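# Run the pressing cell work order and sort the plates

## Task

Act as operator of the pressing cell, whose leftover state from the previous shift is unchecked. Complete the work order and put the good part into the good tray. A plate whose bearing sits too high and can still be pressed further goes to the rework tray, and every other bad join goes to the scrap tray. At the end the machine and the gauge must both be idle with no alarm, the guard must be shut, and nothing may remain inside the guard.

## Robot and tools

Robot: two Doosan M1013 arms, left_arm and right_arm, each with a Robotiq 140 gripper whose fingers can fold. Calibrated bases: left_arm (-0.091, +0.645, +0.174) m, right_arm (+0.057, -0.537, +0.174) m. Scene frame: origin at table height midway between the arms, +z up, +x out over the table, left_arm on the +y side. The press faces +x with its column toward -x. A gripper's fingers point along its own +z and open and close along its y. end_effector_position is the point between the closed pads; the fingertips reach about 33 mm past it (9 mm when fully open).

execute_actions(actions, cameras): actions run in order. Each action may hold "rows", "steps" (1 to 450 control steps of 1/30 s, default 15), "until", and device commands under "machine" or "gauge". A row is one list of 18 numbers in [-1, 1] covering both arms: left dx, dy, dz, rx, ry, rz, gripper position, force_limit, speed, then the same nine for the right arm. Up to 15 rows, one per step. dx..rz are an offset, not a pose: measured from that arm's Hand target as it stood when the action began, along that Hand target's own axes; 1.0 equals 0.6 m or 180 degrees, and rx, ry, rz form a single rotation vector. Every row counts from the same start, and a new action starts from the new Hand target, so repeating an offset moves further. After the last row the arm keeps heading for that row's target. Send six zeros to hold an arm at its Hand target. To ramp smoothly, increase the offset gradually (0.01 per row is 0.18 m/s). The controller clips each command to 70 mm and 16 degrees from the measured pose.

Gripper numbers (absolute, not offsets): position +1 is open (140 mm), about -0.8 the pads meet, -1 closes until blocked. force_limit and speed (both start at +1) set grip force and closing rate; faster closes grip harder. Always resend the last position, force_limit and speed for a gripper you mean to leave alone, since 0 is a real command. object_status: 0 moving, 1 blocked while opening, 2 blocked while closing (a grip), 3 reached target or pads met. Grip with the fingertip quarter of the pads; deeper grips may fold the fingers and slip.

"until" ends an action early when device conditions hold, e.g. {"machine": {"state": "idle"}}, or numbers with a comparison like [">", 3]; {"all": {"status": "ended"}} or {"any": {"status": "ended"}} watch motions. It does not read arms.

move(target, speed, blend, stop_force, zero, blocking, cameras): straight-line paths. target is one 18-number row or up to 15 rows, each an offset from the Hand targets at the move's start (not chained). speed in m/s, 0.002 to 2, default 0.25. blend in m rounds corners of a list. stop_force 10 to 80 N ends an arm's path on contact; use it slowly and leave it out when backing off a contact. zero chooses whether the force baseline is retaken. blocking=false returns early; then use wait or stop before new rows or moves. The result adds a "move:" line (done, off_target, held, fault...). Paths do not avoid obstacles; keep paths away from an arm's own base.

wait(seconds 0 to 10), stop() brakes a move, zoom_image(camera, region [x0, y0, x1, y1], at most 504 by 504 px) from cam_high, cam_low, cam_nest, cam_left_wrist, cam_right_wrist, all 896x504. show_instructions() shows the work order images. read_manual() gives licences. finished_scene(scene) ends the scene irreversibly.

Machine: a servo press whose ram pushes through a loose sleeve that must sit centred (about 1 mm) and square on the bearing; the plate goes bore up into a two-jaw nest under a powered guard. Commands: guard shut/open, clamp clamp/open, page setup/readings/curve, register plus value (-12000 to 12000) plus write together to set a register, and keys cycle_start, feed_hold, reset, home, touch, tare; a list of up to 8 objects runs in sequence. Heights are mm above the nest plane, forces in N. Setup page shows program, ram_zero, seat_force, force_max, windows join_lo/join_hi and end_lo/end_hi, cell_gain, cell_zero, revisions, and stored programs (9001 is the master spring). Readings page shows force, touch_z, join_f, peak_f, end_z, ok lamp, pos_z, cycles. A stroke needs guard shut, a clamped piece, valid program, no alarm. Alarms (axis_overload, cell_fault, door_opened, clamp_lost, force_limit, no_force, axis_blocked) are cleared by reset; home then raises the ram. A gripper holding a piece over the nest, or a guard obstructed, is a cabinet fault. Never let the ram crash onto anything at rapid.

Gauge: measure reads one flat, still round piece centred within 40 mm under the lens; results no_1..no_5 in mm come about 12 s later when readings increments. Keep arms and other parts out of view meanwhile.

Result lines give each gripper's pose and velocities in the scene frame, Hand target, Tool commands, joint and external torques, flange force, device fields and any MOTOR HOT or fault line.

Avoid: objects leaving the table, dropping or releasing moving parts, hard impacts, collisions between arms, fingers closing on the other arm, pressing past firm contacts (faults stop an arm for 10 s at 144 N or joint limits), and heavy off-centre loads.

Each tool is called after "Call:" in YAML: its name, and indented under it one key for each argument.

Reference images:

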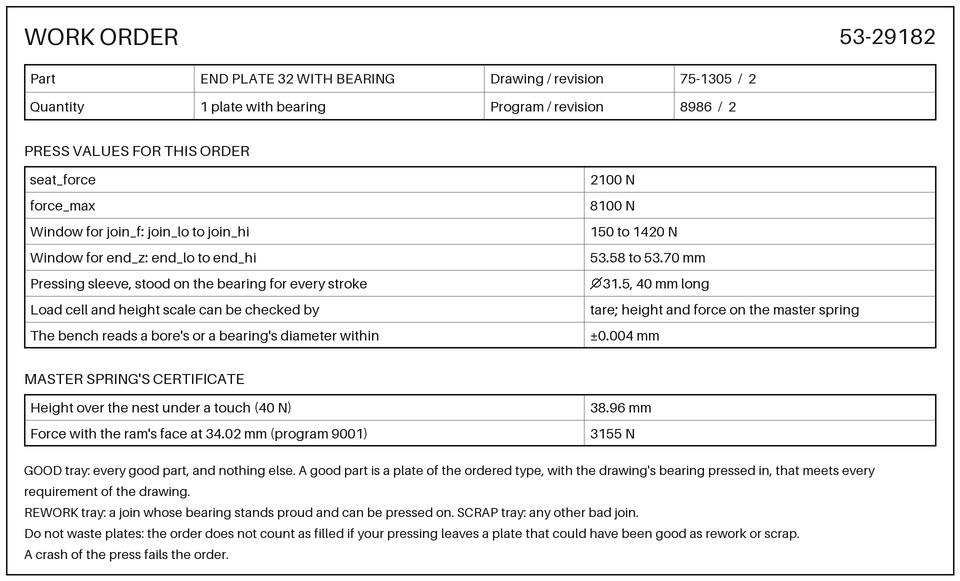

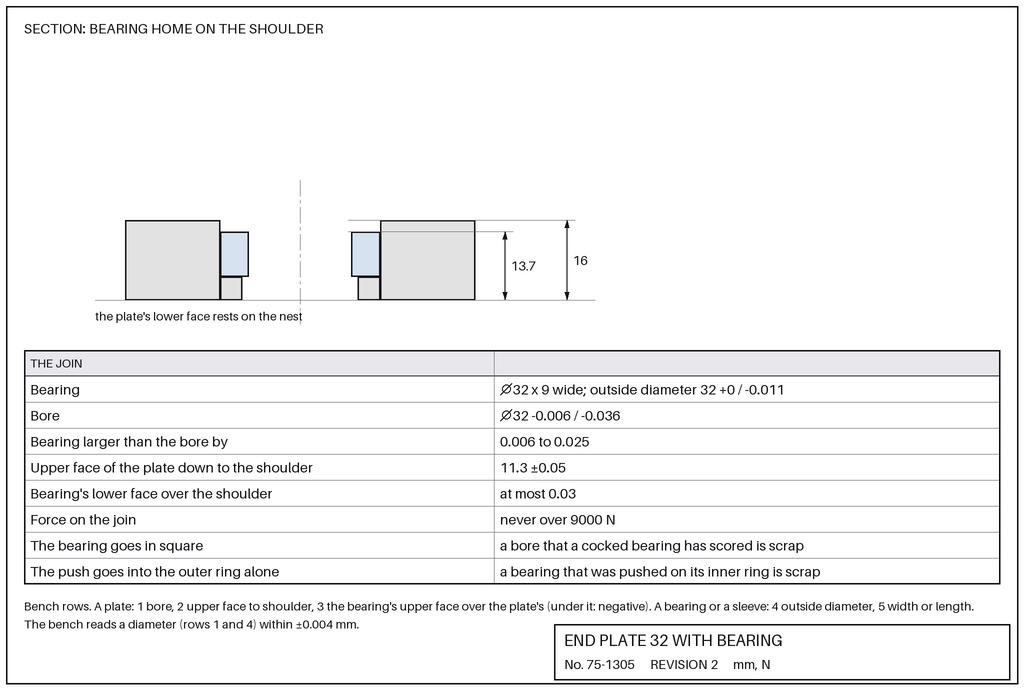

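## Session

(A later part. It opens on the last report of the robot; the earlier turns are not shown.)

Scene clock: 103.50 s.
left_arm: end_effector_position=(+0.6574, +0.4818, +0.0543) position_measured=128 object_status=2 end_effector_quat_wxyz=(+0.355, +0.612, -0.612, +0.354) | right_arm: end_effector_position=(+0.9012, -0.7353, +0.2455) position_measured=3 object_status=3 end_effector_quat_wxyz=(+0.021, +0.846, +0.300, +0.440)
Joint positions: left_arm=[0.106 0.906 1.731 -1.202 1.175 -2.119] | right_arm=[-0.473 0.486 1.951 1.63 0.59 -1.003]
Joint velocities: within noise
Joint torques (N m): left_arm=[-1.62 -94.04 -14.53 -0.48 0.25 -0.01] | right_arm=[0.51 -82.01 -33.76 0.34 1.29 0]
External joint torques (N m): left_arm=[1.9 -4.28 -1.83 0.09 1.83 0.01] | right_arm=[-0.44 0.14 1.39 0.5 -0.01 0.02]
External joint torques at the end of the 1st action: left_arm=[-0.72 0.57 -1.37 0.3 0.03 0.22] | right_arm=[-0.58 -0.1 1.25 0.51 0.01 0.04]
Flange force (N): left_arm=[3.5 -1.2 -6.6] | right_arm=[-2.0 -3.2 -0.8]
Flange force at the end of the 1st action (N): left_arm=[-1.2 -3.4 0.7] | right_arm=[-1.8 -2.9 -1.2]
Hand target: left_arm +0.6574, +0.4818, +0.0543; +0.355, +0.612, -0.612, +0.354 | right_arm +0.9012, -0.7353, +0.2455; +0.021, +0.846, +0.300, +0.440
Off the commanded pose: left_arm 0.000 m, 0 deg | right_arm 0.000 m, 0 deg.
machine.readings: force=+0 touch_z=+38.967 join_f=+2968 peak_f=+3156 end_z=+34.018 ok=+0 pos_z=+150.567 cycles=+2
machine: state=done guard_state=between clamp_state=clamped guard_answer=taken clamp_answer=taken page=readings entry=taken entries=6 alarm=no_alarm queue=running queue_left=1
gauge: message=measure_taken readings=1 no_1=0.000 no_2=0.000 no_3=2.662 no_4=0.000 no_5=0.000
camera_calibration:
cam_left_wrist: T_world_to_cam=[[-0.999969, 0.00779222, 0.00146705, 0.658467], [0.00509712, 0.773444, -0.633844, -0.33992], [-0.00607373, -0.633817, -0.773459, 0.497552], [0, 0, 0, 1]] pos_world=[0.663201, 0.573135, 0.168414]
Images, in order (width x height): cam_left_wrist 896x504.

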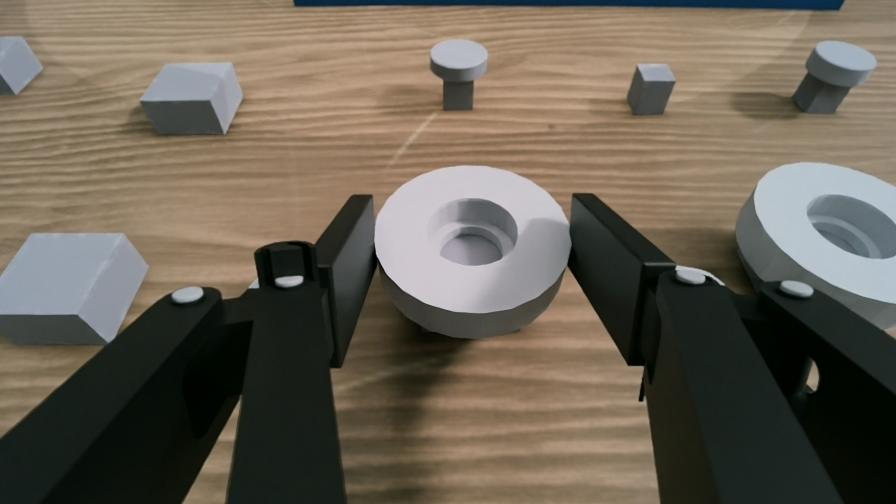

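Call:
move:
  target:
    - [0.0722,0,-0.0417,0,0,0,-1,0,-1,0,0,0,0,0,0,1,1,1]
    - [0.2158,-0.1043,-0.2751,0,0,0,-1,0,-1,0,0,0,0,0,0,1,1,1]
    - [-0.1042,-0.4043,-0.433,0.433,0,-0.25,-1,0,-1,0,0,0,0,0,0,1,1,1]
  speed: [0.1,0.25,0.25]
  blend: [0.02,0.04,0]
  cameras: ["cam_left_wrist"]

Call:
move:
  target: [-0.0953,0,0.055,0,0,0,-1,0,-1,0,0,0,0,0,0,1,1,1]
  speed: 0.1
  cameras: ["cam_left_wrist"]

Call:
move:
  target: [-0.022,0,0.0127,0,0,0,-1,0,-1,0,0,0,0,0,0,1,1,1]
  speed: 0.006
  stop_force: 10
  cameras: ["cam_left_wrist"]

Scene clock: 109.43 s.
left_arm: end_effector_position=(+0.9001, +0.7382, +0.1292) position_measured=128 object_status=2 end_effector_quat_wxyz=(+0.001, +0.866, +0.001, +0.500) | right_arm: end_effector_position=(+0.9012, -0.7353, +0.2455) position_measured=3 object_status=3 end_effector_quat_wxyz=(+0.021, +0.846, +0.300, +0.440)
Joint positions: left_arm=[0.069 0.756 1.854 -2.992 0.518 -1.661] | right_arm=[-0.473 0.486 1.951 1.63 0.59 -1.003]
Joint velocities: within noise
Joint torques (N m): left_arm=[0.87 -96.97 -22.53 -2.71 2.8 -0.1] | right_arm=[0.57 -81.91 -33.76 0.32 1.28 -0.02]
External joint torques (N m): left_arm=[-0.69 2.55 -0.5 0.45 -0.4 0.1] | right_arm=[-0.51 0.28 1.34 0.51 0 0.04]
Flange force (N): left_arm=[-0.7 -0.5 4.8] | right_arm=[-2.1 -2.9 -0.6]
Hand target: left_arm +0.9000, +0.7382, +0.1292; +0.001, +0.866, +0.001, +0.500 | right_arm +0.9012, -0.7353, +0.2455; +0.021, +0.846, +0.300, +0.440
Off the commanded pose: left_arm 0.000 m, 0 deg | right_arm 0.000 m, 0 deg.
machine.readings: force=+0 touch_z=+38.967 join_f=+2968 peak_f=+3156 end_z=+34.018 ok=+0 pos_z=+150.567 cycles=+2
machine: state=idle guard_state=open clamp_state=open guard_answer=taken clamp_answer=taken page=readings entry=taken entries=6 alarm=no_alarm queue=done queue_left=0
gauge: message=measure_taken readings=1 no_1=0.000 no_2=0.000 no_3=2.662 no_4=0.000 no_5=0.000
move: done
camera_calibration:
cam_left_wrist: T_world_to_cam=[[-0.00785401, -0.999965, 0.00299105, 0.749804], [-0.77551, 0.00420269, -0.631322, 0.778121], [0.631287, -0.00727799, -0.775515, -0.316405], [0, 0, 0, 1]] pos_world=[0.809072, 0.744204, 0.243625]
Images, in order (width x height): cam_left_wrist 896x504.

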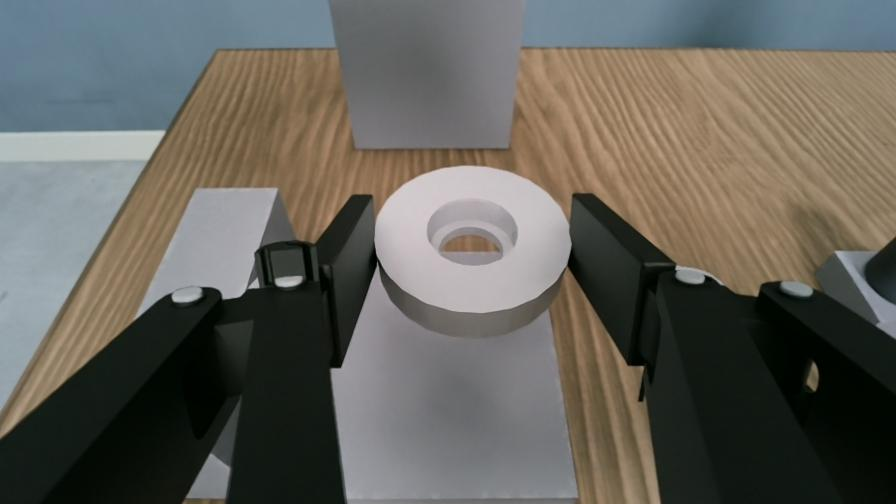

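Scene clock: 110.53 s.
left_arm: end_effector_position=(+0.9000, +0.7381, +0.0633) position_measured=128 object_status=2 end_effector_quat_wxyz=(+0.001, +0.866, +0.001, +0.500) | right_arm: end_effector_position=(+0.9012, -0.7353, +0.2455) position_measured=3 object_status=3 end_effector_quat_wxyz=(+0.021, +0.846, +0.300, +0.440)
Joint positions: left_arm=[0.069 0.854 1.842 -3.011 0.603 -1.638] | right_arm=[-0.473 0.486 1.951 1.63 0.59 -1.003]
Joint velocities: within noise
Joint torques (N m): left_arm=[1.16 -100.19 -19.42 -2.36 2.87 -0.13] | right_arm=[0.45 -81.98 -33.79 0.3 1.27 -0.01]
External joint torques (N m): left_arm=[-0.95 1.33 -0.7 0.42 -0.45 0.13] | right_arm=[-0.57 0.12 1.31 0.55 0 0.02]
Flange force (N): left_arm=[0.2 0.2 3.5] | right_arm=[-2.1 -3.0 -0.8]
Hand target: left_arm +0.9000, +0.7381, +0.0632; +0.001, +0.866, +0.001, +0.500 | right_arm +0.9012, -0.7353, +0.2455; +0.021, +0.846, +0.300, +0.440
Off the commanded pose: left_arm 0.000 m, 0 deg | right_arm 0.000 m, 0 deg.
machine.readings: force=+0 touch_z=+38.967 join_f=+2968 peak_f=+3156 end_z=+34.018 ok=+0 pos_z=+150.567 cycles=+2
machine: state=idle guard_state=open clamp_state=open guard_answer=taken clamp_answer=taken page=readings entry=taken entries=6 alarm=no_alarm queue=done queue_left=0
gauge: message=measure_taken readings=1 no_1=0.000 no_2=0.000 no_3=2.662 no_4=0.000 no_5=0.000
move: done
camera_calibration:
cam_left_wrist: T_world_to_cam=[[-0.00785401, -0.999965, 0.00299105, 0.7498], [-0.77551, 0.00420269, -0.631322, 0.73644], [0.631287, -0.00727799, -0.775515, -0.36745], [0, 0, 0, 1]] pos_world=[0.808972, 0.744004, 0.177725]
Images, in order (width x height): cam_left_wrist 896x504.

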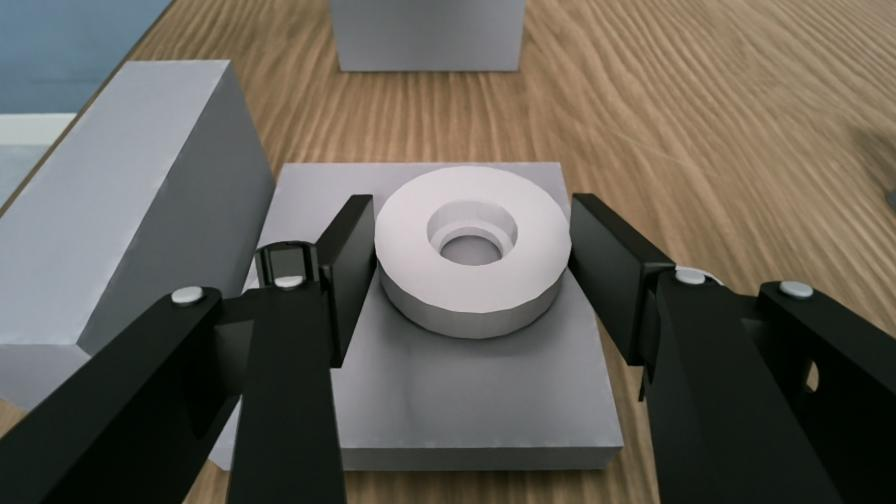

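Scene clock: 112.03 s.
left_arm: end_effector_position=(+0.9002, +0.7381, +0.0582) position_measured=128 object_status=2 end_effector_quat_wxyz=(+0.001, +0.866, +0.001, +0.500) | right_arm: end_effector_position=(+0.9012, -0.7353, +0.2455) position_measured=3 object_status=3 end_effector_quat_wxyz=(+0.021, +0.846, +0.300, +0.440)
Joint positions: left_arm=[0.069 0.862 1.84 -3.013 0.61 -1.637] | right_arm=[-0.473 0.486 1.951 1.63 0.59 -1.003]
Joint velocities: within noise
Joint torques (N m): left_arm=[1.11 -90.49 -15.04 -2.12 -0.21 0.19] | right_arm=[0.44 -81.99 -33.88 0.34 1.31 -0.03]
External joint torques (N m): left_arm=[-1.28 -8.4 -4.71 0.22 2.62 -0.19] | right_arm=[-0.44 -0.22 1.3 0.5 -0.03 0.04]
Flange force (N): left_arm=[7.4 0.9 -3.7] | right_arm=[-1.6 -3.1 -1.2]
Hand target: left_arm +0.9001, +0.7381, +0.0581; +0.001, +0.866, +0.001, +0.500 (not the last commanded pose) | right_arm +0.9012, -0.7353, +0.2455; +0.021, +0.846, +0.300, +0.440
Off the commanded pose: left_arm 0.010 m, 0 deg | right_arm 0.000 m, 0 deg.
machine.readings: force=+0 touch_z=+38.967 join_f=+2968 peak_f=+3156 end_z=+34.018 ok=+0 pos_z=+150.567 cycles=+2
machine: state=idle guard_state=open clamp_state=open guard_answer=taken clamp_answer=taken page=readings entry=taken entries=6 alarm=no_alarm queue=done queue_left=0
gauge: message=measure_taken readings=1 no_1=0.000 no_2=0.000 no_3=2.662 no_4=0.000 no_5=0.000
move: contact (left_arm)
camera_calibration:
cam_left_wrist: T_world_to_cam=[[-0.00777867, -0.999965, 0.00304958, 0.749745], [-0.775106, 0.00410266, -0.631818, 0.733129], [0.631784, -0.00727846, -0.77511, -0.37194], [0, 0, 0, 1]] pos_world=[0.80907, 0.744004, 0.172624]
Images, in order (width x height): cam_left_wrist 896x504.

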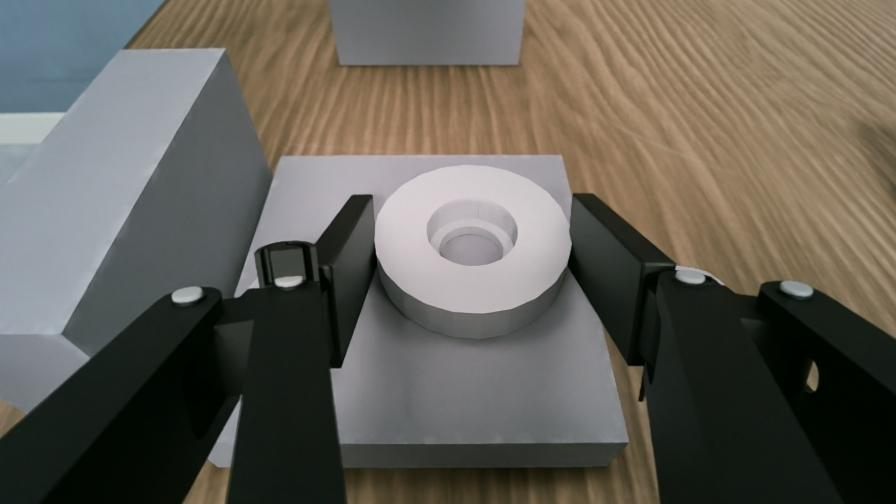

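Call:
execute_actions:
  actions:
    - {"rows":[[0.0006,0,-0.0003,0,0,0,-1,0,-1,0,0,0,0,0,0,1,1,1],[0.0006,0,-0.0003,0,0,0,0.12,0,0,0,0,0,0,0,0,1,1,1]],"steps":40}
  cameras: []

Call:
move:
  target:
    - [0.02,0,-0.2,0,0,0,0.12,0,0,0,0,0,0,0,0,1,1,1]
    - [0.1242,0.2967,-0.4182,-0.433,0,0.25,0.12,0,0,0,0,0,0,0,0,1,1,1]
  speed: [0.15,0.3]
  blend: [0.04,0]
  cameras: ["cam_left_wrist","cam_low"]

Call:
execute_actions:
  actions:
    - {"gauge":{"measure":true},"steps":3}
  cameras: []

Scene clock: 114.30 s.
left_arm: end_effector_position=(+0.9001, +0.7381, +0.0585) position_measured=114 object_status=3 end_effector_quat_wxyz=(+0.001, +0.866, +0.001, +0.500) | right_arm: end_effector_position=(+0.9012, -0.7353, +0.2455) position_measured=3 object_status=3 end_effector_quat_wxyz=(+0.021, +0.846, +0.300, +0.440)
Joint positions: left_arm=[0.069 0.861 1.84 -3.013 0.609 -1.637] | right_arm=[-0.473 0.486 1.951 1.63 0.59 -1.003]
Joint velocities: within noise
Joint torques (N m): left_arm=[0.99 -100.02 -18.58 -2.34 2.41 -0.08] | right_arm=[0.59 -81.89 -33.69 0.33 1.28 -0.05]
External joint torques (N m): left_arm=[-0.59 1.23 -1.2 0.43 0 0.08] | right_arm=[-0.56 -0.22 1.19 0.51 0 0.06]
Flange force (N): left_arm=[-0.1 -0.5 4.1] | right_arm=[-1.6 -2.8 -1.3]
Hand target: left_arm +0.9001, +0.7381, +0.0585; +0.001, +0.866, +0.001, +0.500 | right_arm +0.9012, -0.7353, +0.2455; +0.021, +0.846, +0.300, +0.440
Off the commanded pose: left_arm 0.000 m, 0 deg | right_arm 0.000 m, 0 deg.
machine.readings: force=+0 touch_z=+38.967 join_f=+2968 peak_f=+3156 end_z=+34.018 ok=+0 pos_z=+150.567 cycles=+2
machine: state=idle guard_state=open clamp_state=open guard_answer=taken clamp_answer=taken page=readings entry=taken entries=6 alarm=no_alarm queue=done queue_left=0
gauge: message=measure_taken readings=1 no_1=0.000 no_2=0.000 no_3=2.662 no_4=0.000 no_5=0.000
No camera images: "cameras" was empty.

Scene clock: 118.27 s.
left_arm: end_effector_position=(+0.7202, +0.5605, +0.2490) position_measured=114 object_status=3 end_effector_quat_wxyz=(+0.354, +0.612, -0.612, +0.354) | right_arm: end_effector_position=(+0.9012, -0.7353, +0.2455) position_measured=3 object_status=3 end_effector_quat_wxyz=(+0.021, +0.846, +0.300, +0.440)
Joint positions: left_arm=[0.19 0.738 1.557 -1.047 1.372 -2.416] | right_arm=[-0.473 0.486 1.951 1.63 0.59 -1.003]
Joint velocities: within noise
Joint torques (N m): left_arm=[1.5 -99.92 -26.84 -0.55 1.38 -0.14] | right_arm=[0.51 -81.99 -33.82 0.34 1.3 -0.05]
External joint torques (N m): left_arm=[-1.68 1.71 -1.51 0.38 0.24 0.14] | right_arm=[-0.64 0.03 1.2 0.52 -0.03 0.06]
Flange force (N): left_arm=[-1.2 -5.9 0.7] | right_arm=[-1.9 -2.7 -1.0]
Hand target: left_arm +0.7202, +0.5605, +0.2490; +0.354, +0.612, -0.612, +0.354 | right_arm +0.9012, -0.7353, +0.2455; +0.021, +0.846, +0.300, +0.440
Off the commanded pose: left_arm 0.000 m, 0 deg | right_arm 0.000 m, 0 deg.
machine.readings: force=+0 touch_z=+38.967 join_f=+2968 peak_f=+3156 end_z=+34.018 ok=+0 pos_z=+150.567 cycles=+2
machine: state=idle guard_state=open clamp_state=open guard_answer=taken clamp_answer=taken page=readings entry=taken entries=6 alarm=no_alarm queue=done queue_left=0
gauge: message=measure_taken readings=1 no_1=0.000 no_2=0.000 no_3=2.662 no_4=0.000 no_5=0.000
move: done
camera_calibration:
cam_left_wrist: T_world_to_cam=[[-0.999971, 0.00755049, 0.00101808, 0.720586], [0.00519474, 0.773445, -0.633842, -0.277787], [-0.00557325, -0.633818, -0.773462, 0.698185], [0, 0, 0, 1]] pos_world=[0.725899, 0.651935, 0.363213]
Images, in order (width x height): cam_low 896x504, cam_left_wrist 896x504.

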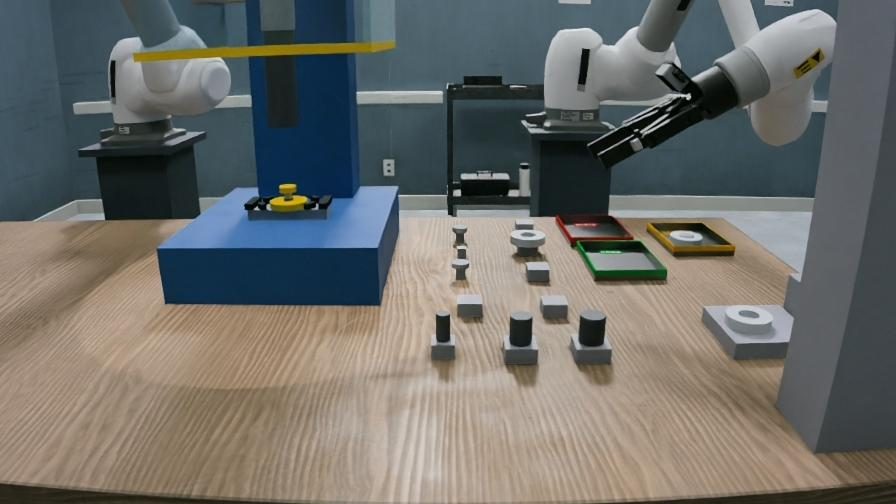

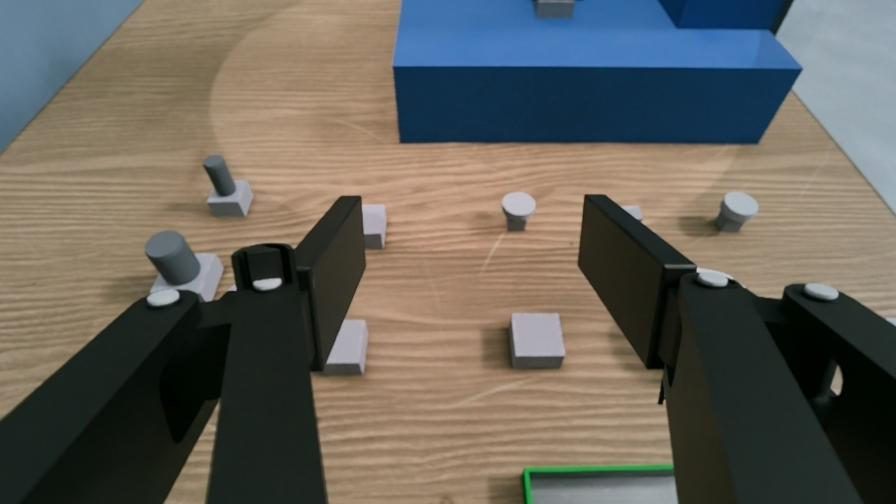

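Scene clock: 118.57 s.
left_arm: end_effector_position=(+0.7202, +0.5605, +0.2490) position_measured=114 object_status=3 end_effector_quat_wxyz=(+0.354, +0.612, -0.612, +0.354) | right_arm: end_effector_position=(+0.9012, -0.7353, +0.2455) position_measured=3 object_status=3 end_effector_quat_wxyz=(+0.021, +0.846, +0.300, +0.440)
Joint positions: left_arm=[0.19 0.738 1.557 -1.047 1.372 -2.416] | right_arm=[-0.473 0.486 1.951 1.63 0.59 -1.003]
Joint velocities: within noise
Joint torques (N m): left_arm=[0.94 -99.75 -27.14 -0.5 1.62 -0.09] | right_arm=[0.3 -81.79 -33.81 0.32 1.3 -0.01]
External joint torques (N m): left_arm=[-0.95 1.32 -1.32 0.35 -0.01 0.09] | right_arm=[-0.18 -0.53 1.16 0.52 -0.01 0.02]
Flange force (N): left_arm=[-1.1 -4.8 0.3] | right_arm=[-1.1 -3.3 -1.3]
Hand target: left_arm +0.7202, +0.5605, +0.2490; +0.354, +0.612, -0.612, +0.354 | right_arm +0.9012, -0.7353, +0.2455; +0.021, +0.846, +0.300, +0.440
Tool commands: left_gripper/position=+0.12 left_gripper/force_limit=+0.0 left_gripper/speed=+0.0 right_gripper/position=+1.0 right_gripper/force_limit=+1.0 right_gripper/speed=+1.0
Off the commanded pose: left_arm 0.000 m, 0 deg | right_arm 0.000 m, 0 deg.
machine.readings: force=+0 touch_z=+38.967 join_f=+2968 peak_f=+3156 end_z=+34.018 ok=+0 pos_z=+150.567 cycles=+2
machine: state=idle guard_state=open clamp_state=open guard_answer=taken clamp_answer=taken page=readings entry=taken entries=6 alarm=no_alarm queue=done queue_left=0
gauge: state=busy message=measure_taken readings=1 no_1=0.000 no_2=0.000 no_3=2.662 no_4=0.000 no_5=0.000
No camera images: "cameras" was empty.

Call:
move:
  target:
    - [0.3087,0.2003,0.38,0,0,0,0.12,0,0,0,0,0,0,0,0,1,1,1]
    - [0.3087,0.2003,0.8565,0,0,0,0.12,0,0,0,0,0,0,0,0,1,1,1]
  speed: [0.25,0.15]
  blend: [0.03,0]
  cameras: ["cam_left_wrist"]

Call:
execute_actions:
  actions:
    - {"rows":[[0,0,0,0,0,0,-1,0,-1,0,0,0,0,0,0,1,1,1]],"steps":40}
  cameras: ["cam_left_wrist"]

Scene clock: 122.77 s.
left_arm: end_effector_position=(+0.6000, +0.0227, +0.1539) position_measured=114 object_status=3 end_effector_quat_wxyz=(+0.354, +0.612, -0.612, +0.354) | right_arm: end_effector_position=(+0.9012, -0.7353, +0.2455) position_measured=3 object_status=3 end_effector_quat_wxyz=(+0.021, +0.846, +0.300, +0.440)
Joint positions: left_arm=[-0.51 0.776 1.729 -1.617 0.87 -2.325] | right_arm=[-0.473 0.486 1.951 1.63 0.59 -1.003]
Joint velocities: within noise
Joint torques (N m): left_arm=[1.66 -95.73 -21.59 -1.77 1.68 -0.08] | right_arm=[0.55 -81.8 -33.76 0.36 1.29 -0.02]
External joint torques (N m): left_arm=[-1.69 -0.07 -1.06 0.38 0.09 0.08] | right_arm=[-0.63 -0.65 1.03 0.5 -0.01 0.03]
Flange force (N): left_arm=[1.6 -1.5 2.1] | right_arm=[-1.3 -2.8 -1.8]
Hand target: left_arm +0.6000, +0.0226, +0.1538; +0.354, +0.612, -0.612, +0.354 | right_arm +0.9012, -0.7353, +0.2455; +0.021, +0.846, +0.300, +0.440
Off the commanded pose: left_arm 0.000 m, 0 deg | right_arm 0.000 m, 0 deg.
machine.readings: force=+0 touch_z=+38.967 join_f=+2968 peak_f=+3156 end_z=+34.018 ok=+0 pos_z=+150.567 cycles=+2
machine: state=idle guard_state=open clamp_state=open guard_answer=taken clamp_answer=taken page=readings entry=taken entries=6 alarm=no_alarm queue=done queue_left=0
gauge: state=busy message=measure_taken readings=1 no_1=0.000 no_2=0.000 no_3=2.662 no_4=0.000 no_5=0.000
move: done
camera_calibration:
cam_left_wrist: T_world_to_cam=[[-0.999969, 0.00776833, 0.000967619, 0.604635], [0.00539521, 0.773444, -0.633842, 0.0783319], [-0.00567229, -0.633817, -0.773462, 0.283075], [0, 0, 0, 1]] pos_world=[0.605799, 0.114135, 0.268013]
Images, in order (width x height): cam_left_wrist 896x504.

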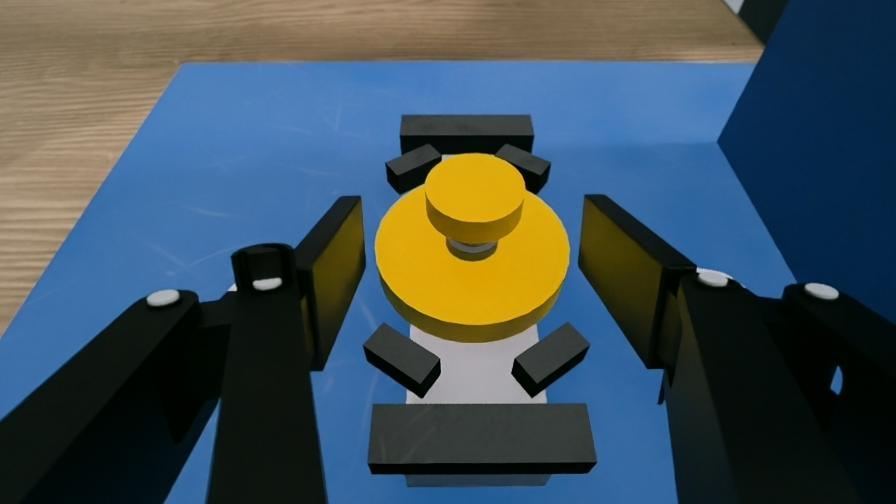

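Scene clock: 124.30 s.
left_arm: end_effector_position=(+0.6001, +0.0226, +0.1538) position_measured=128 object_status=2 end_effector_quat_wxyz=(+0.354, +0.612, -0.612, +0.354) | right_arm: end_effector_position=(+0.9012, -0.7353, +0.2455) position_measured=3 object_status=3 end_effector_quat_wxyz=(+0.021, +0.846, +0.300, +0.440)
Joint positions: left_arm=[-0.51 0.776 1.729 -1.617 0.869 -2.325] | right_arm=[-0.473 0.486 1.951 1.63 0.59 -1.003]
Joint velocities: within noise
Joint torques (N m): left_arm=[-3.02 -88.32 -19.22 -0.98 0.26 -0.1] | right_arm=[0.64 -82.14 -33.63 0.34 1.27 -0.05]
External joint torques (N m): left_arm=[3.02 -7.36 -3.38 -0.4 1.51 0.1] | right_arm=[-0.56 0.26 1.23 0.5 0.01 0.06]
Flange force (N): left_arm=[5.6 -2.0 -8.1] | right_arm=[-2.0 -2.6 -0.6]
Hand target: left_arm +0.6000, +0.0226, +0.1538; +0.354, +0.612, -0.612, +0.354 | right_arm +0.9012, -0.7353, +0.2455; +0.021, +0.846, +0.300, +0.440
Off the commanded pose: left_arm 0.000 m, 0 deg | right_arm 0.000 m, 0 deg.
machine.readings: force=+0 touch_z=+38.967 join_f=+2968 peak_f=+3156 end_z=+34.018 ok=+0 pos_z=+150.567 cycles=+2
machine: state=idle guard_state=open clamp_state=open guard_answer=taken clamp_answer=taken page=readings entry=taken entries=6 alarm=no_alarm queue=done queue_left=0
gauge: state=busy message=measure_taken readings=1 no_1=0.000 no_2=0.000 no_3=2.662 no_4=0.000 no_5=0.000
camera_calibration:
cam_left_wrist: T_world_to_cam=[[-0.999969, 0.00776833, 0.000967619, 0.604637], [0.00539521, 0.773444, -0.633842, 0.0784865], [-0.00567229, -0.633817, -0.773462, 0.282948], [0, 0, 0, 1]] pos_world=[0.605799, 0.113935, 0.268013]
Images, in order (width x height): cam_left_wrist 896x504.

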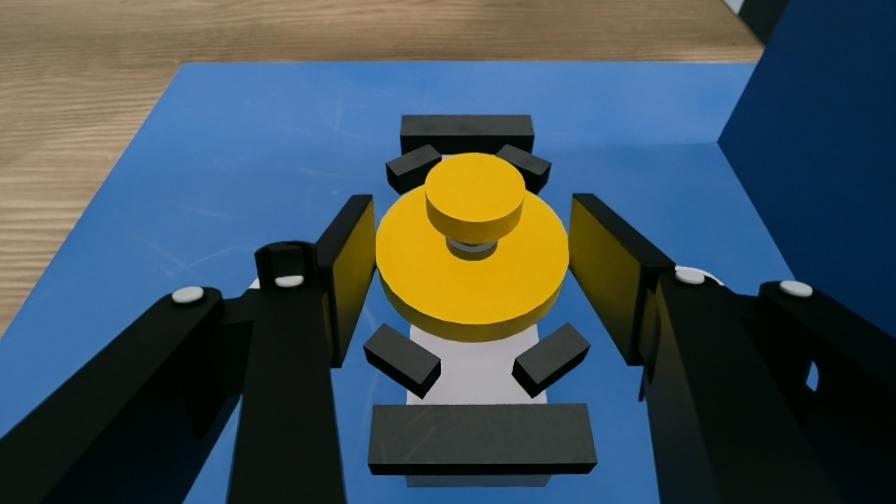

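Call:
move:
  target:
    - [0.0433,0,-0.025,0,0,0,-1,0,-1,0,0,0,0,0,0,1,1,1]
    - [-0.1219,0,-0.501,0,0,0,-1,0,-1,0,0,0,0,0,0,1,1,1]
    - [-0.3074,-0.2002,-0.8558,0,0,0,-1,0,-1,0,0,0,0,0,0,1,1,1]
    - [-0.437,-0.3463,-0.6275,0,0,0,-1,0,-1,0,0,0,0,0,0,1,1,1]
  speed: [0.1,0.2,0.25,0.2]
  blend: [0.02,0.04,0.04,0]
  cameras: ["cam_left_wrist"]

Scene clock: 129.53 s.
left_arm: end_effector_position=(+0.8077, +0.4797, +0.1139) position_measured=128 object_status=2 end_effector_quat_wxyz=(+0.354, +0.612, -0.612, +0.354) | right_arm: end_effector_position=(+0.9012, -0.7353, +0.2455) position_measured=3 object_status=3 end_effector_quat_wxyz=(+0.021, +0.846, +0.300, +0.440)
Joint positions: left_arm=[0.083 0.972 1.387 -1.126 1.273 -2.395] | right_arm=[-0.473 0.486 1.951 1.63 0.59 -1.003]
Joint velocities: within noise
Joint torques (N m): left_arm=[0.19 -116.35 -25.41 -1.76 2.58 -0.12] | right_arm=[0.69 -82.05 -33.67 0.33 1.27 -0.01]
External joint torques (N m): left_arm=[-0.07 3.46 -1.27 1.38 -0.93 0.11] | right_arm=[-0.63 -0.11 1.21 0.51 0.01 0.02]
Flange force (N): left_arm=[-4.4 -7.1 1.1] | right_arm=[-1.9 -2.8 -1.2]
Hand target: left_arm +0.8077, +0.4797, +0.1138; +0.354, +0.612, -0.612, +0.354 | right_arm +0.9012, -0.7353, +0.2455; +0.021, +0.846, +0.300, +0.440
Off the commanded pose: left_arm 0.000 m, 0 deg | right_arm 0.000 m, 0 deg.
machine.readings: force=+0 touch_z=+38.967 join_f=+2968 peak_f=+3156 end_z=+34.018 ok=+0 pos_z=+150.567 cycles=+2
machine: state=idle guard_state=open clamp_state=open guard_answer=taken clamp_answer=taken page=readings entry=taken entries=6 alarm=no_alarm queue=done queue_left=0
gauge: message=measure_taken readings=1 no_1=0.000 no_2=0.000 no_3=2.662 no_4=0.000 no_5=0.000
move: done; blend cut to 0.015 m at target 1
camera_calibration:
cam_left_wrist: T_world_to_cam=[[-0.999969, 0.00776833, 0.000967619, 0.808717], [0.00539521, 0.773444, -0.633842, -0.301542], [-0.00567229, -0.633817, -0.773462, 0.543046], [0, 0, 0, 1]] pos_world=[0.813399, 0.571135, 0.228113]
Images, in order (width x height): cam_left_wrist 896x504.

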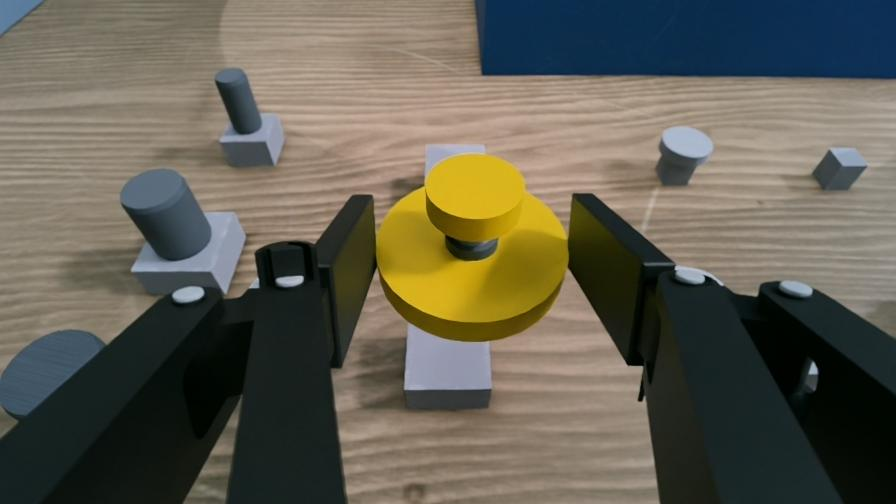

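Call:
move:
  target: [-0.0768,-0.0088,0.0398,0,0,0,-1,0,-1,0,0,0,0,0,0,1,1,1]
  speed: 0.1
  cameras: ["cam_left_wrist"]

Call:
move:
  target: [-0.0289,0,0.0167,0,0,0,-1,0,-1,0,0,0,0,0,0,1,1,1]
  speed: 0.006
  stop_force: 10
  cameras: ["cam_left_wrist"]

Scene clock: 132.50 s.
left_arm: end_effector_position=(+0.8130, +0.4819, +0.0621) position_measured=128 object_status=2 end_effector_quat_wxyz=(+0.354, +0.612, -0.612, +0.354) | right_arm: end_effector_position=(+0.9012, -0.7353, +0.2455) position_measured=3 object_status=3 end_effector_quat_wxyz=(+0.021, +0.846, +0.300, +0.440)
Joint positions: left_arm=[0.085 1.04 1.361 -1.137 1.257 -2.355] | right_arm=[-0.473 0.486 1.951 1.63 0.59 -1.003]
Joint velocities: within noise
Joint torques (N m): left_arm=[1.29 -121.41 -25.35 -1.71 2.86 0.05] | right_arm=[0.57 -82.1 -33.72 0.33 1.3 -0.01]
External joint torques (N m): left_arm=[-1.69 6.22 0.16 1.29 -1.12 -0.05] | right_arm=[-0.53 0.16 1.13 0.51 -0.02 0.03]
Flange force (N): left_arm=[-6.2 -6.5 4.5] | right_arm=[-1.9 -2.7 -0.6]
Hand target: left_arm +0.8130, +0.4819, +0.0619; +0.354, +0.612, -0.612, +0.354 | right_arm +0.9012, -0.7353, +0.2455; +0.021, +0.846, +0.300, +0.440
Off the commanded pose: left_arm 0.000 m, 0 deg | right_arm 0.000 m, 0 deg.
machine.readings: force=+0 touch_z=+38.967 join_f=+2968 peak_f=+3156 end_z=+34.018 ok=+0 pos_z=+150.567 cycles=+2
machine: state=idle guard_state=open clamp_state=open guard_answer=taken clamp_answer=taken page=readings entry=taken entries=6 alarm=no_alarm queue=done queue_left=0
gauge: message=measure_taken readings=1 no_1=0.000 no_2=0.000 no_3=2.662 no_4=0.000 no_5=0.000
move: done
camera_calibration:
cam_left_wrist: T_world_to_cam=[[-0.999969, 0.00776833, 0.000967619, 0.81405], [0.00539521, 0.773444, -0.633842, -0.336106], [-0.00567229, -0.633817, -0.773462, 0.504405], [0, 0, 0, 1]] pos_world=[0.818699, 0.573335, 0.176313]
Images, in order (width x height): cam_left_wrist 896x504.

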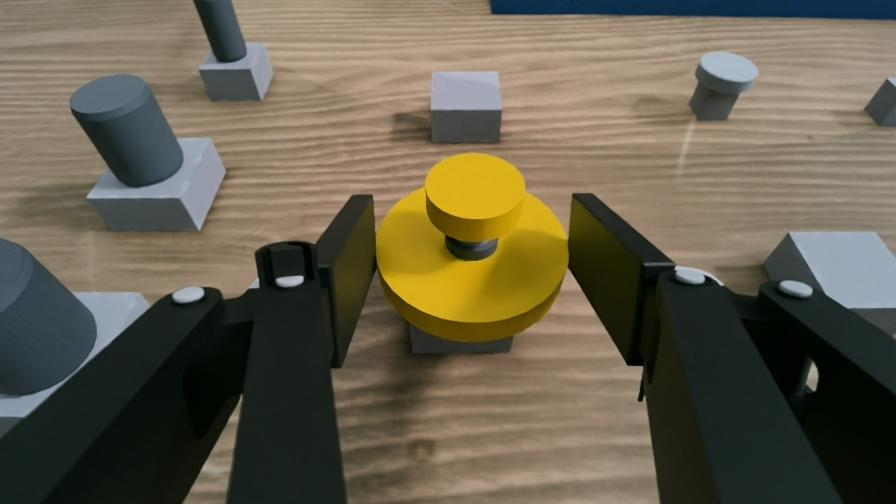

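Scene clock: 134.17 s.
left_arm: end_effector_position=(+0.8131, +0.4819, +0.0558) position_measured=128 object_status=2 end_effector_quat_wxyz=(+0.354, +0.612, -0.612, +0.354) | right_arm: end_effector_position=(+0.9012, -0.7353, +0.2455) position_measured=3 object_status=3 end_effector_quat_wxyz=(+0.021, +0.846, +0.300, +0.440)
Joint positions: left_arm=[0.085 1.048 1.358 -1.139 1.254 -2.349] | right_arm=[-0.473 0.486 1.951 1.63 0.59 -1.003]
Joint velocities: within noise
Joint torques (N m): left_arm=[-0.25 -110.62 -24.09 -0.77 -1.16 -0.07] | right_arm=[0.78 -81.87 -33.77 0.35 1.25 -0.05]
External joint torques (N m): left_arm=[0.27 -4.56 -0.93 0.37 2.89 0.07] | right_arm=[-0.74 -0.36 1.15 0.49 0.03 0.06]
Flange force (N): left_arm=[4.4 0.8 -5.3] | right_arm=[-1.7 -2.6 -1.6]
Hand target: left_arm +0.8131, +0.4819, +0.0558; +0.354, +0.612, -0.612, +0.354 (not the last commanded pose) | right_arm +0.9012, -0.7353, +0.2455; +0.021, +0.846, +0.300, +0.440
Off the commanded pose: left_arm 0.014 m, 0 deg | right_arm 0.000 m, 0 deg.
machine.readings: force=+0 touch_z=+38.967 join_f=+2968 peak_f=+3156 end_z=+34.018 ok=+0 pos_z=+150.567 cycles=+2
machine: state=idle guard_state=open clamp_state=open guard_answer=taken clamp_answer=taken page=readings entry=taken entries=6 alarm=no_alarm queue=done queue_left=0
gauge: message=measure_taken readings=1 no_1=0.000 no_2=0.000 no_3=2.662 no_4=0.000 no_5=0.000
move: contact (left_arm)
camera_calibration:
cam_left_wrist: T_world_to_cam=[[-0.99997, 0.00770454, 0.000889087, 0.814206], [0.00539444, 0.773306, -0.63401, -0.339992], [-0.00557229, -0.633986, -0.773325, 0.499524], [0, 0, 0, 1]] pos_world=[0.818799, 0.573336, 0.170012]
Images, in order (width x height): cam_left_wrist 896x504.

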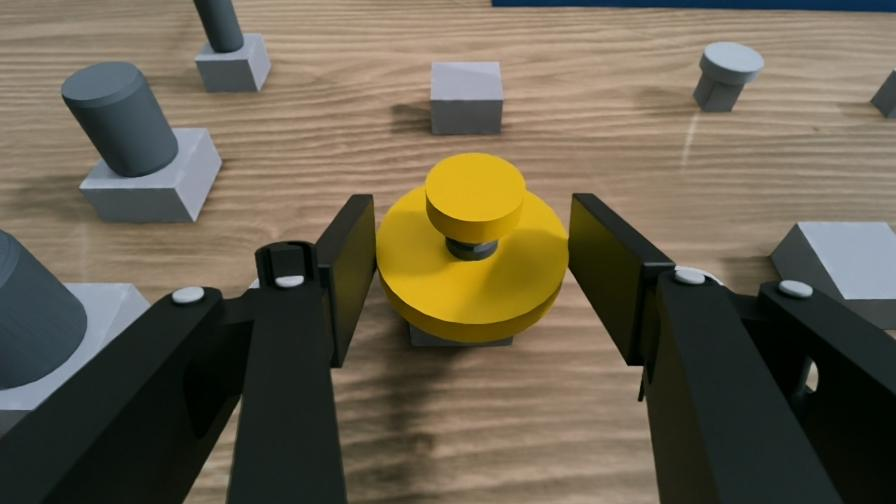

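Call:
execute_actions:
  actions:
    - {"rows":[[0.0006,0,-0.0003,0,0,0,-1,0,-1,0,0,0,0,0,0,1,1,1],[0.0006,0,-0.0003,0,0,0,0.12,0,0,0,0,0,0,0,0,1,1,1]],"steps":40}
  cameras: []

Call:
move:
  target:
    - [0.02,0,-0.2,0,0,0,0.12,0,0,0,0,0,0,0,0,1,1,1]
    - [0.1395,0.255,-0.0383,0,0,0,0.12,0,0,0,0,0,0,0,0,1,1,1]
  speed: [0.15,0.25]
  blend: [0.03,0]
  cameras: ["cam_left_wrist"]

Scene clock: 136.67 s.
left_arm: end_effector_position=(+0.8130, +0.4819, +0.0562) position_measured=114 object_status=3 end_effector_quat_wxyz=(+0.354, +0.612, -0.612, +0.354) | right_arm: end_effector_position=(+0.9012, -0.7353, +0.2455) position_measured=3 object_status=3 end_effector_quat_wxyz=(+0.021, +0.846, +0.300, +0.440)
Joint positions: left_arm=[0.085 1.048 1.359 -1.138 1.255 -2.35] | right_arm=[-0.473 0.486 1.951 1.63 0.59 -1.003]
Joint velocities: within noise
Joint torques (N m): left_arm=[1.19 -116.66 -23.61 -0.75 1.74 -0.13] | right_arm=[0.63 -82.04 -33.84 0.28 1.28 -0.04]
External joint torques (N m): left_arm=[-0.85 1.55 -1.34 0.35 -0.02 0.13] | right_arm=[-0.59 0.36 1.48 0.55 0 0.06]
Flange force (N): left_arm=[-2.1 -5.3 1.1] | right_arm=[-2.4 -3.1 -0.7]
Hand target: left_arm +0.8131, +0.4819, +0.0562; +0.354, +0.612, -0.612, +0.354 | right_arm +0.9012, -0.7353, +0.2455; +0.021, +0.846, +0.300, +0.440
Off the commanded pose: left_arm 0.000 m, 0 deg | right_arm 0.000 m, 0 deg.
machine.readings: force=+0 touch_z=+38.967 join_f=+2968 peak_f=+3156 end_z=+34.018 ok=+0 pos_z=+150.567 cycles=+2
machine: state=idle guard_state=open clamp_state=open guard_answer=taken clamp_answer=taken page=readings entry=taken entries=6 alarm=no_alarm queue=done queue_left=0
gauge: message=measure_taken readings=1 no_1=0.000 no_2=0.000 no_3=2.662 no_4=0.000 no_5=0.000
No camera images: "cameras" was empty.

Scene clock: 138.77 s.
left_arm: end_effector_position=(+0.6601, +0.4602, +0.1403) position_measured=114 object_status=3 end_effector_quat_wxyz=(+0.354, +0.612, -0.612, +0.354) | right_arm: end_effector_position=(+0.9012, -0.7353, +0.2455) position_measured=3 object_status=3 end_effector_quat_wxyz=(+0.021, +0.846, +0.300, +0.440)
Joint positions: left_arm=[0.077 0.786 1.749 -1.186 1.199 -2.227] | right_arm=[-0.473 0.486 1.951 1.63 0.59 -1.003]
Joint velocities: within noise
Joint torques (N m): left_arm=[-0.51 -94.96 -18.8 -1.01 2.04 0] | right_arm=[0.84 -82.05 -33.73 0.32 1.26 -0.06]
External joint torques (N m): left_arm=[0.63 0.92 -1.69 0.56 -0.12 -0.01] | right_arm=[-0.72 -0.02 1.29 0.52 0.03 0.08]
Flange force (N): left_arm=[-2.0 -4.7 -1.1] | right_arm=[-2.0 -2.7 -1.2]
Hand target: left_arm +0.6601, +0.4601, +0.1403; +0.354, +0.612, -0.612, +0.354 | right_arm +0.9012, -0.7353, +0.2455; +0.021, +0.846, +0.300, +0.440
Off the commanded pose: left_arm 0.000 m, 0 deg | right_arm 0.000 m, 0 deg.
machine.readings: force=+0 touch_z=+38.967 join_f=+2968 peak_f=+3156 end_z=+34.018 ok=+0 pos_z=+150.567 cycles=+2
machine: state=idle guard_state=open clamp_state=open guard_answer=taken clamp_answer=taken page=readings entry=taken entries=6 alarm=no_alarm queue=done queue_left=0
gauge: message=measure_taken readings=1 no_1=0.000 no_2=0.000 no_3=2.662 no_4=0.000 no_5=0.000
move: done
camera_calibration:
cam_left_wrist: T_world_to_cam=[[-0.999969, 0.00776852, 0.000966477, 0.661349], [0.00539529, 0.773355, -0.633951, -0.268841], [-0.00567229, -0.633926, -0.773373, 0.550166], [0, 0, 0, 1]] pos_world=[0.665899, 0.551536, 0.254412]
Images, in order (width x height): cam_left_wrist 896x504.

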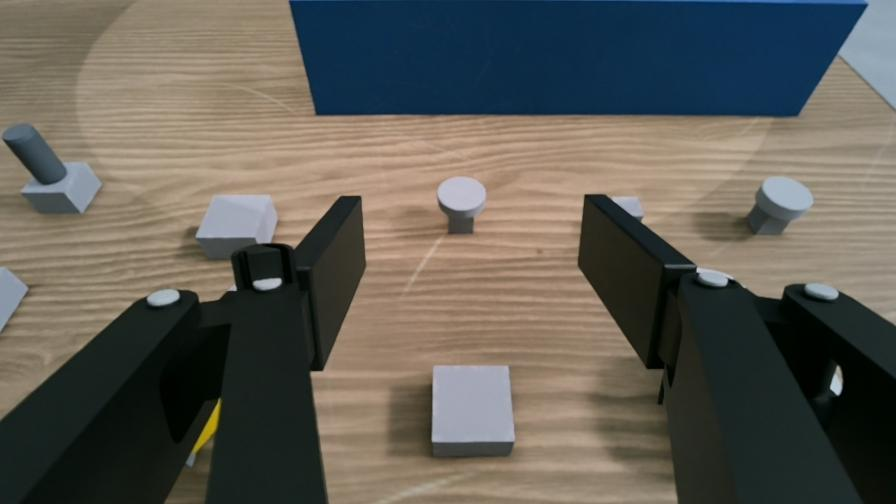

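Call:
execute_actions:
  actions:
    - {"gauge":{"measure":true},"steps":3}
  cameras: []

Call:
move:
  target: [-0.0437,-0.0007,0.1411,0,0,0,-0.2,0,0,0,0,0,0,0,0,1,1,1]
  speed: 0.12
  cameras: ["cam_left_wrist"]

Scene clock: 139.77 s.
left_arm: end_effector_position=(+0.6601, +0.4601, +0.1403) position_measured=114 object_status=3 end_effector_quat_wxyz=(+0.354, +0.612, -0.612, +0.354) | right_arm: end_effector_position=(+0.9012, -0.7353, +0.2455) position_measured=3 object_status=3 end_effector_quat_wxyz=(+0.021, +0.846, +0.300, +0.440)
Joint positions: left_arm=[0.077 0.786 1.749 -1.186 1.199 -2.227] | right_arm=[-0.473 0.486 1.951 1.63 0.59 -1.003]
Joint velocities: within noise
Joint torques (N m): left_arm=[0.85 -95.39 -19.19 -0.79 1.9 -0.09] | right_arm=[0.61 -81.74 -33.82 0.32 1.29 -0.02]
External joint torques (N m): left_arm=[-0.36 1.3 -1.18 0.37 0.01 0.09] | right_arm=[-0.71 0.21 1.34 0.53 -0.02 0.04]
Flange force (N): left_arm=[-1.8 -3.9 0.5] | right_arm=[-2.3 -2.9 -0.8]
Hand target: left_arm +0.6601, +0.4601, +0.1403; +0.354, +0.612, -0.612, +0.354 | right_arm +0.9012, -0.7353, +0.2455; +0.021, +0.846, +0.300, +0.440
Tool commands: left_gripper/position=+0.12 left_gripper/force_limit=+0.0 left_gripper/speed=+0.0 right_gripper/position=+1.0 right_gripper/force_limit=+1.0 right_gripper/speed=+1.0
Off the commanded pose: left_arm 0.000 m, 0 deg | right_arm 0.000 m, 0 deg.
machine.readings: force=+0 touch_z=+38.967 join_f=+2968 peak_f=+3156 end_z=+34.018 ok=+0 pos_z=+150.567 cycles=+2
machine: state=idle guard_state=open clamp_state=open guard_answer=taken clamp_answer=taken page=readings entry=taken entries=6 alarm=no_alarm queue=done queue_left=0
gauge: state=busy message=measure_taken readings=1 no_1=0.000 no_2=0.000 no_3=2.662 no_4=0.000 no_5=0.000
No camera images: "cameras" was empty.

Scene clock: 140.93 s.
left_arm: end_effector_position=(+0.6605, +0.3998, +0.0755) position_measured=154 object_status=3 end_effector_quat_wxyz=(+0.354, +0.612, -0.612, +0.354) | right_arm: end_effector_position=(+0.9012, -0.7353, +0.2455) position_measured=3 object_status=3 end_effector_quat_wxyz=(+0.021, +0.846, +0.300, +0.440)
Joint positions: left_arm=[-0.003 0.871 1.751 -1.283 1.13 -2.153] | right_arm=[-0.473 0.486 1.951 1.63 0.59 -1.003]
Joint velocities: within noise
Joint torques (N m): left_arm=[1.16 -96.38 -16.13 -0.86 1.96 -0.08] | right_arm=[0.6 -82.19 -33.64 0.33 1.29 -0.02]
External joint torques (N m): left_arm=[-1.09 -0.67 -1.09 0.26 0.08 0.08] | right_arm=[-0.64 -0.03 1.05 0.52 -0.01 0.03]
Flange force (N): left_arm=[1.1 -1.9 0.5] | right_arm=[-1.9 -2.5 -0.9]
Hand target: left_arm +0.6605, +0.3997, +0.0754; +0.354, +0.612, -0.612, +0.354 | right_arm +0.9012, -0.7353, +0.2455; +0.021, +0.846, +0.300, +0.440
Off the commanded pose: left_arm 0.000 m, 0 deg | right_arm 0.000 m, 0 deg.
machine.readings: force=+0 touch_z=+38.967 join_f=+2968 peak_f=+3156 end_z=+34.018 ok=+0 pos_z=+150.567 cycles=+2
machine: state=idle guard_state=open clamp_state=open guard_answer=taken clamp_answer=taken page=readings entry=taken entries=6 alarm=no_alarm queue=done queue_left=0
gauge: state=busy message=measure_taken readings=1 no_1=0.000 no_2=0.000 no_3=2.662 no_4=0.000 no_5=0.000
move: done
camera_calibration:
cam_left_wrist: T_world_to_cam=[[-0.999969, 0.00778179, 0.000825678, 0.6622], [0.00549482, 0.773355, -0.63395, -0.263356], [-0.00557181, -0.633926, -0.773374, 0.46176], [0, 0, 0, 1]] pos_world=[0.666199, 0.491236, 0.189612]
Images, in order (width x height): cam_left_wrist 896x504.

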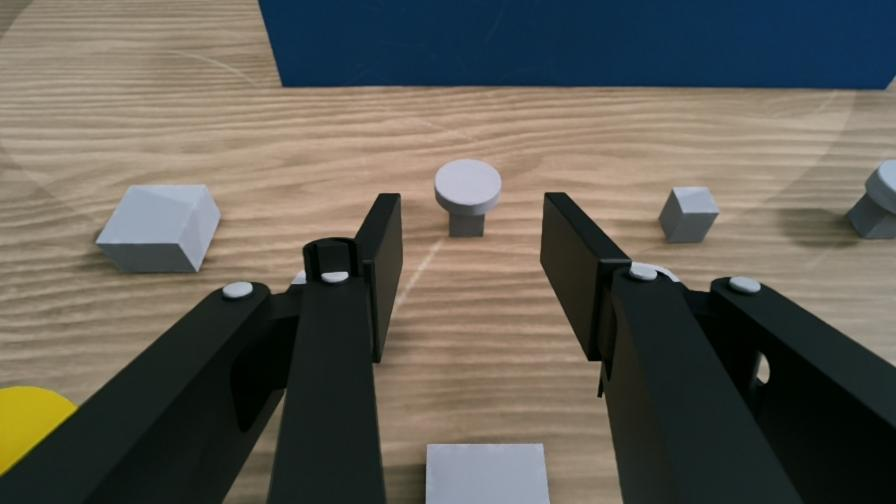

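Call:
move:
  target: [-0.0096,0,0.0588,0,0,0,-0.2,0,0,0,0,0,0,0,0,1,1,1]
  speed: 0.1
  cameras: ["cam_left_wrist"]

Scene clock: 142.70 s.
left_arm: end_effector_position=(+0.6605, +0.3721, +0.0529) position_measured=154 object_status=3 end_effector_quat_wxyz=(+0.354, +0.612, -0.612, +0.354) | right_arm: end_effector_position=(+0.9012, -0.7353, +0.2455) position_measured=3 object_status=3 end_effector_quat_wxyz=(+0.021, +0.846, +0.300, +0.440)
Joint positions: left_arm=[-0.04 0.902 1.747 -1.326 1.105 -2.129] | right_arm=[-0.473 0.486 1.951 1.63 0.59 -1.003]
Joint velocities: within noise
Joint torques (N m): left_arm=[-0.13 -98.95 -14.89 -0.66 2.14 -0.02] | right_arm=[0.46 -82.12 -33.71 0.31 1.28 -0.07]
External joint torques (N m): left_arm=[0.73 0.67 -1.39 0.03 -0.08 0.02] | right_arm=[-0.29 -0.03 1.17 0.52 0 0.08]
Flange force (N): left_arm=[-1.8 -3.6 -0.2] | right_arm=[-1.5 -2.9 -0.7]
Hand target: left_arm +0.6605, +0.3720, +0.0529; +0.354, +0.612, -0.612, +0.354 | right_arm +0.9012, -0.7353, +0.2455; +0.021, +0.846, +0.300, +0.440
Off the commanded pose: left_arm 0.000 m, 0 deg | right_arm 0.000 m, 0 deg.
machine.readings: force=+0 touch_z=+38.967 join_f=+2968 peak_f=+3156 end_z=+34.018 ok=+0 pos_z=+150.567 cycles=+2
machine: state=idle guard_state=open clamp_state=open guard_answer=taken clamp_answer=taken page=readings entry=taken entries=6 alarm=no_alarm queue=done queue_left=0
gauge: state=busy message=measure_taken readings=1 no_1=0.000 no_2=0.000 no_3=2.662 no_4=0.000 no_5=0.000
move: done
camera_calibration:
cam_left_wrist: T_world_to_cam=[[-0.99997, 0.00770476, 0.000889441, 0.662459], [0.00539482, 0.773355, -0.63395, -0.256131], [-0.00557229, -0.633926, -0.773373, 0.4268], [0, 0, 0, 1]] pos_world=[0.666199, 0.463535, 0.167112]
Images, in order (width x height): cam_left_wrist 896x504.

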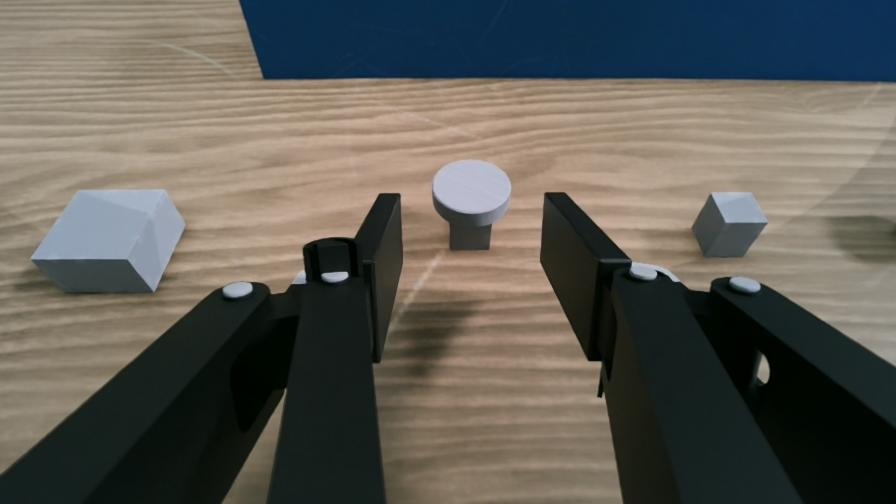

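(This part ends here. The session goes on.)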